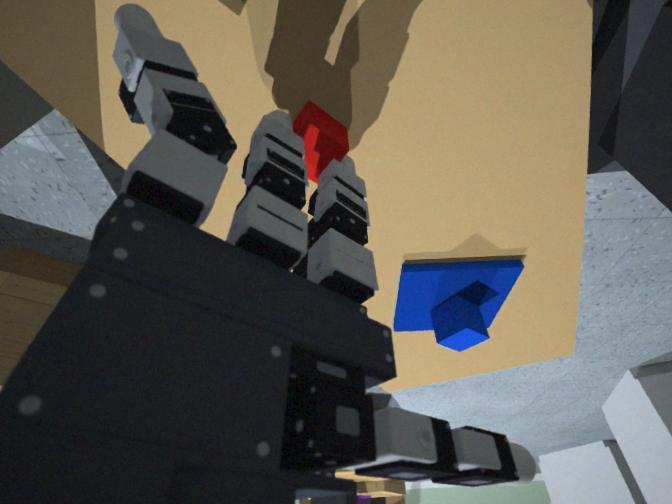

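Emit:
move --arm2 '{"target": [-1.741, 0.3905, 0.492, 0, 0.4179, -0.9085, 0], "speed": 0.06}'

Emit:
move --arm2 '{"joints": {"hand_index_abd": 0.13, "hand_middle_abd": -0.13}}'

Emit:
move --arm2 '{"joints": {"hand_index_abd": 0.3, "hand_middle_abd": -0.3}}' --cameras '["arm2_cam_wrist"]'

Scene clock: 676.53 s.
Joint torques (N m): arm1=[-1.38 -19.37 11.73 -0.01 -0.01 -0.06] | arm2=[-1.26 -13.27 6.64 1.11 -0.05 0] | arm3=[-0.67 0.21 10.39 1.59 -0.02 -0.16] | arm4=[1.49 -15.03 8.31 0.18 0.01 -0.1] | arm5=[0.38 -19.02 7.25 0.77 0.07 -0.24] | arm6=[0.56 2.73 8.9 1.43 0.12 -0.09]
Motor temperatures (°C): arm1=[30 37 42 30 28 29] | arm2=[32 38 44 29 30 27] | arm3=[32 29 45 28 27 28] | arm4=[30 42 42 30 29 30] | arm5=[29 37 40 30 29 27] | arm6=[30 31 42 32 28 29]
Heat: arm1: hottest joint3_rad 42 °C; arm2: hottest joint3_rad 44 °C; arm3: hottest joint3_rad 45 °C; arm4: hottest joint2_rad 42 °C; arm5: hottest joint3_rad 40 °C; arm6: hottest joint3_rad 42 °C.
move: arm2 off_target
Joint velocities: within noise
arm1, arm3, arm4, arm5, arm6: as last shown
arm2.joint_positions: joint1_rad=-1.459 joint2_rad=+2.378 joint3_rad=+1.527 joint4_rad=-0.718 joint5_rad=+0.010 joint6_rad=+0.067 hand_index_mcp=+0.798 hand_index_abd=+0.075 hand_index_pip=+0.605 hand_index_dip=+0.701 hand_middle_mcp=+0.805 hand_middle_abd=-0.063 hand_middle_pip=+0.604 hand_middle_dip=+0.701 hand_ring_mcp=+0.754 hand_ring_abd=-0.692 hand_ring_pip=+0.577 hand_ring_dip=+0.696 hand_thumb_cmc=+0.716 hand_thumb_axl=+0.677 hand_thumb_mcp=+0.223 hand_thumb_ipl=+0.168 hand_current_limit=+0.400 hand_speed=-0.850
arm2.joint_status: not commanded
arm2.hand_state: blocked,blocked,blocked,goal,blocked,blocked,blocked,goal,goal,goal,goal,goal,goal,goal,goal,goal
arm2.index_mcp_current_ma: 45
arm2.index_abd_current_ma: 385
arm2.index_pip_current_ma: 18
arm2.index_dip_current_ma: 1
arm2.middle_mcp_current_ma: 58
arm2.middle_abd_current_ma: -385
arm2.middle_pip_current_ma: 17
arm2.middle_dip_current_ma: 1
arm2.ring_mcp_current_ma: 0
arm2.ring_abd_current_ma: 1
arm2.ring_pip_current_ma: 0
arm2.ring_dip_current_ma: 0
arm2.thumb_cmc_current_ma: 0
arm2.thumb_axl_current_ma: 0
arm2.thumb_mcp_current_ma: -1
arm2.thumb_ipl_current_ma: 0
arm2.hand_goal_index_mcp: 0.754
arm2.hand_goal_index_abd: -0.200
arm2.hand_goal_index_pip: 0.576
arm2.hand_goal_index_dip: 0.696
arm2.hand_goal_middle_mcp: 0.754
arm2.hand_goal_middle_abd: 0.200
arm2.hand_goal_middle_pip: 0.576
arm2.hand_goal_middle_dip: 0.696
arm2.hand_goal_ring_mcp: 0.754
arm2.hand_goal_ring_abd: -0.700
arm2.hand_goal_ring_pip: 0.576
arm2.hand_goal_ring_dip: 0.696
arm2.hand_goal_thumb_cmc: 0.714
arm2.hand_goal_thumb_axl: 0.678
arm2.hand_goal_thumb_mcp: 0.226
arm2.hand_goal_thumb_ipl: 0.168
arm2.hand: x=-1.7362 y=+0.3888 z=+0.5123 quat_wxyz=(-0.003, +0.416, -0.909, +0.001) (m; scene frame)
arm2.hand_target: x=-1.7402 y=+0.3898 z=+0.4927 quat_wxyz=(+0.000, +0.418, -0.908, +0.000) (m; scene frame)
arm2.hand_status: off_target (0.021 m and 0.4 deg from the pose sent, 0.021 m and 0.4 deg at the start)
pictures: none

Scene clock: 677.40 s.
Joint torques (N m): arm1=[-1.38 -19.37 11.71 -0.01 -0.01 -0.06] | arm2=[-1.2 -13.33 6.6 1.07 -0.02 0] | arm3=[-0.67 0.21 10.39 1.59 -0.02 -0.16] | arm4=[1.26 -14.97 8.28 0.13 0.01 -0.09] | arm5=[0.32 -18.96 7.25 0.76 0.08 -0.24] | arm6=[0.62 2.67 8.88 1.43 0.12 -0.09]
Motor temperatures (°C): arm1=[30 37 42 30 28 29] | arm2=[32 37 44 29 30 27] | arm3=[32 29 45 28 27 28] | arm4=[30 42 42 30 29 30] | arm5=[29 37 40 30 29 27] | arm6=[30 31 42 32 28 29]
Heat: arm1: hottest joint3_rad 42 °C; arm2: hottest joint3_rad 44 °C; arm3: hottest joint3_rad 45 °C; arm4: hottest joint2_rad 42 °C; arm5: hottest joint3_rad 40 °C; arm6: hottest joint3_rad 42 °C.
move: arm2 off_target
Joint velocities: within noise
arm1, arm3, arm4, arm5, arm6: as last shown
arm2.joint_positions: joint1_rad=-1.459 joint2_rad=+2.378 joint3_rad=+1.529 joint4_rad=-0.716 joint5_rad=+0.010 joint6_rad=+0.067 hand_index_mcp=+0.757 hand_index_abd=+0.123 hand_index_pip=+0.580 hand_index_dip=+0.698 hand_middle_mcp=+0.793 hand_middle_abd=-0.098 hand_middle_pip=+0.597 hand_middle_dip=+0.696 hand_ring_mcp=+0.754 hand_ring_abd=-0.692 hand_ring_pip=+0.577 hand_ring_dip=+0.696 hand_thumb_cmc=+0.716 hand_thumb_axl=+0.677 hand_thumb_mcp=+0.223 hand_thumb_ipl=+0.168 hand_current_limit=+0.400 hand_speed=-0.850
arm2.joint_status: hand_middle_abd off_target (ended at -0.098, target -0.130); the others done
arm2.hand_state: goal,goal,goal,goal,blocked,blocked,blocked,goal,goal,goal,goal,goal,goal,goal,goal,goal
arm2.index_mcp_current_ma: 0
arm2.index_abd_current_ma: -1
arm2.index_pip_current_ma: 1
arm2.index_dip_current_ma: 0
arm2.middle_mcp_current_ma: 34
arm2.middle_abd_current_ma: 17
arm2.middle_pip_current_ma: 10
arm2.middle_dip_current_ma: 0
arm2.ring_mcp_current_ma: 0
arm2.ring_abd_current_ma: 1
arm2.ring_pip_current_ma: 0
arm2.ring_dip_current_ma: 0
arm2.thumb_cmc_current_ma: 0
arm2.thumb_axl_current_ma: 0
arm2.thumb_mcp_current_ma: -1
arm2.thumb_ipl_current_ma: 0
arm2.hand_goal_index_mcp: 0.754
arm2.hand_goal_index_abd: 0.130
arm2.hand_goal_index_pip: 0.576
arm2.hand_goal_index_dip: 0.696
arm2.hand_goal_middle_mcp: 0.754
arm2.hand_goal_middle_abd: -0.130
arm2.hand_goal_middle_pip: 0.576
arm2.hand_goal_middle_dip: 0.696
arm2.hand_goal_ring_mcp: 0.754
arm2.hand_goal_ring_abd: -0.700
arm2.hand_goal_ring_pip: 0.576
arm2.hand_goal_ring_dip: 0.696
arm2.hand_goal_thumb_cmc: 0.714
arm2.hand_goal_thumb_axl: 0.678
arm2.hand_goal_thumb_mcp: 0.226
arm2.hand_goal_thumb_ipl: 0.168
arm2.hand: x=-1.7371 y=+0.3895 z=+0.5128 quat_wxyz=(-0.002, +0.416, -0.909, +0.000) (m; scene frame)
arm2.hand_target: x=-1.7402 y=+0.3898 z=+0.4927 quat_wxyz=(+0.000, +0.418, -0.908, +0.000) (m; scene frame)
arm2.hand_status: not commanded
pictures: none

Scene clock: 678.33 s.
Joint torques (N m): arm1=[-1.38 -19.37 11.73 -0.01 0 -0.06] | arm2=[-1.67 -14.97 6.32 0.49 0.37 0] | arm3=[-0.67 0.21 10.4 1.59 -0.02 -0.16] | arm4=[1.49 -14.92 8.27 0.2 0.02 -0.1] | arm5=[0.38 -19.02 7.25 0.79 0.07 -0.24] | arm6=[0.62 2.67 8.88 1.43 0.12 -0.08]
Motor temperatures (°C): arm1=[30 37 42 30 28 29] | arm2=[32 37 44 29 30 27] | arm3=[32 29 45 28 27 28] | arm4=[30 42 42 30 29 30] | arm5=[29 37 40 30 29 27] | arm6=[30 31 42 32 28 29]
Heat: arm1: hottest joint3_rad 42 °C; arm2: hottest joint3_rad 44 °C; arm3: hottest joint3_rad 45 °C; arm4: hottest joint2_rad 42 °C; arm5: hottest joint3_rad 40 °C; arm6: hottest joint3_rad 42 °C.
move: arm2 done
Joint velocities: within noise
arm1, arm3, arm4, arm5, arm6: as last shown
arm2.joint_positions: joint1_rad=-1.455 joint2_rad=+2.401 joint3_rad=+1.531 joint4_rad=-0.701 joint5_rad=+0.001 joint6_rad=+0.067 hand_index_mcp=+0.755 hand_index_abd=+0.295 hand_index_pip=+0.578 hand_index_dip=+0.697 hand_middle_mcp=+0.754 hand_middle_abd=-0.305 hand_middle_pip=+0.578 hand_middle_dip=+0.695 hand_ring_mcp=+0.754 hand_ring_abd=-0.692 hand_ring_pip=+0.577 hand_ring_dip=+0.696 hand_thumb_cmc=+0.715 hand_thumb_axl=+0.677 hand_thumb_mcp=+0.222 hand_thumb_ipl=+0.168 hand_current_limit=+0.400 hand_speed=-0.850
arm2.joint_status: all done
arm2.hand_state: goal,goal,goal,goal,goal,goal,goal,goal,goal,goal,goal,goal,goal,goal,goal,goal
arm2.index_mcp_current_ma: 0
arm2.index_abd_current_ma: -1
arm2.index_pip_current_ma: 0
arm2.index_dip_current_ma: 0
arm2.middle_mcp_current_ma: 0
arm2.middle_abd_current_ma: -1
arm2.middle_pip_current_ma: 0
arm2.middle_dip_current_ma: 0
arm2.ring_mcp_current_ma: 0
arm2.ring_abd_current_ma: 1
arm2.ring_pip_current_ma: 0
arm2.ring_dip_current_ma: 0
arm2.thumb_cmc_current_ma: 0
arm2.thumb_axl_current_ma: 0
arm2.thumb_mcp_current_ma: -1
arm2.thumb_ipl_current_ma: 0
arm2.hand_goal_index_mcp: 0.754
arm2.hand_goal_index_abd: 0.300
arm2.hand_goal_index_pip: 0.576
arm2.hand_goal_index_dip: 0.696
arm2.hand_goal_middle_mcp: 0.754
arm2.hand_goal_middle_abd: -0.300
arm2.hand_goal_middle_pip: 0.576
arm2.hand_goal_middle_dip: 0.696
arm2.hand_goal_ring_mcp: 0.754
arm2.hand_goal_ring_abd: -0.700
arm2.hand_goal_ring_pip: 0.576
arm2.hand_goal_ring_dip: 0.696
arm2.hand_goal_thumb_cmc: 0.714
arm2.hand_goal_thumb_axl: 0.678
arm2.hand_goal_thumb_mcp: 0.226
arm2.hand_goal_thumb_ipl: 0.168
arm2.hand: x=-1.7377 y=+0.3846 z=+0.4995 quat_wxyz=(+0.000, +0.418, -0.908, +0.004) (m; scene frame)
arm2.hand_target: x=-1.7400 y=+0.3899 z=+0.4927 quat_wxyz=(+0.000, +0.418, -0.909, +0.000) (m; scene frame)
arm2.hand_status: not commanded
pictures: arm2_cam_wrist
Images, in order (width x height): arm2_cam_wrist 672x504.

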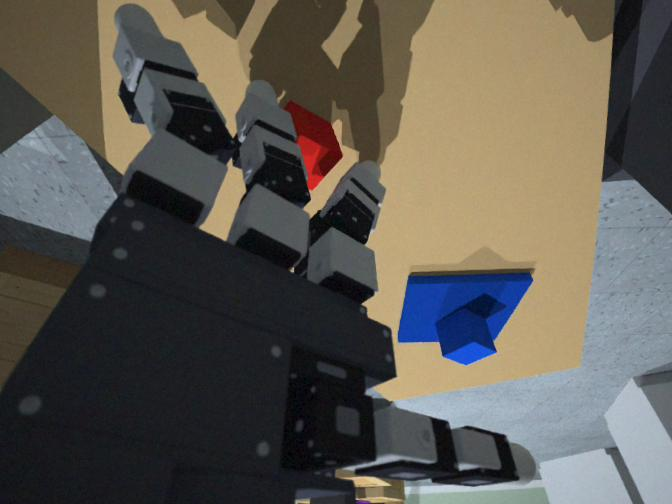

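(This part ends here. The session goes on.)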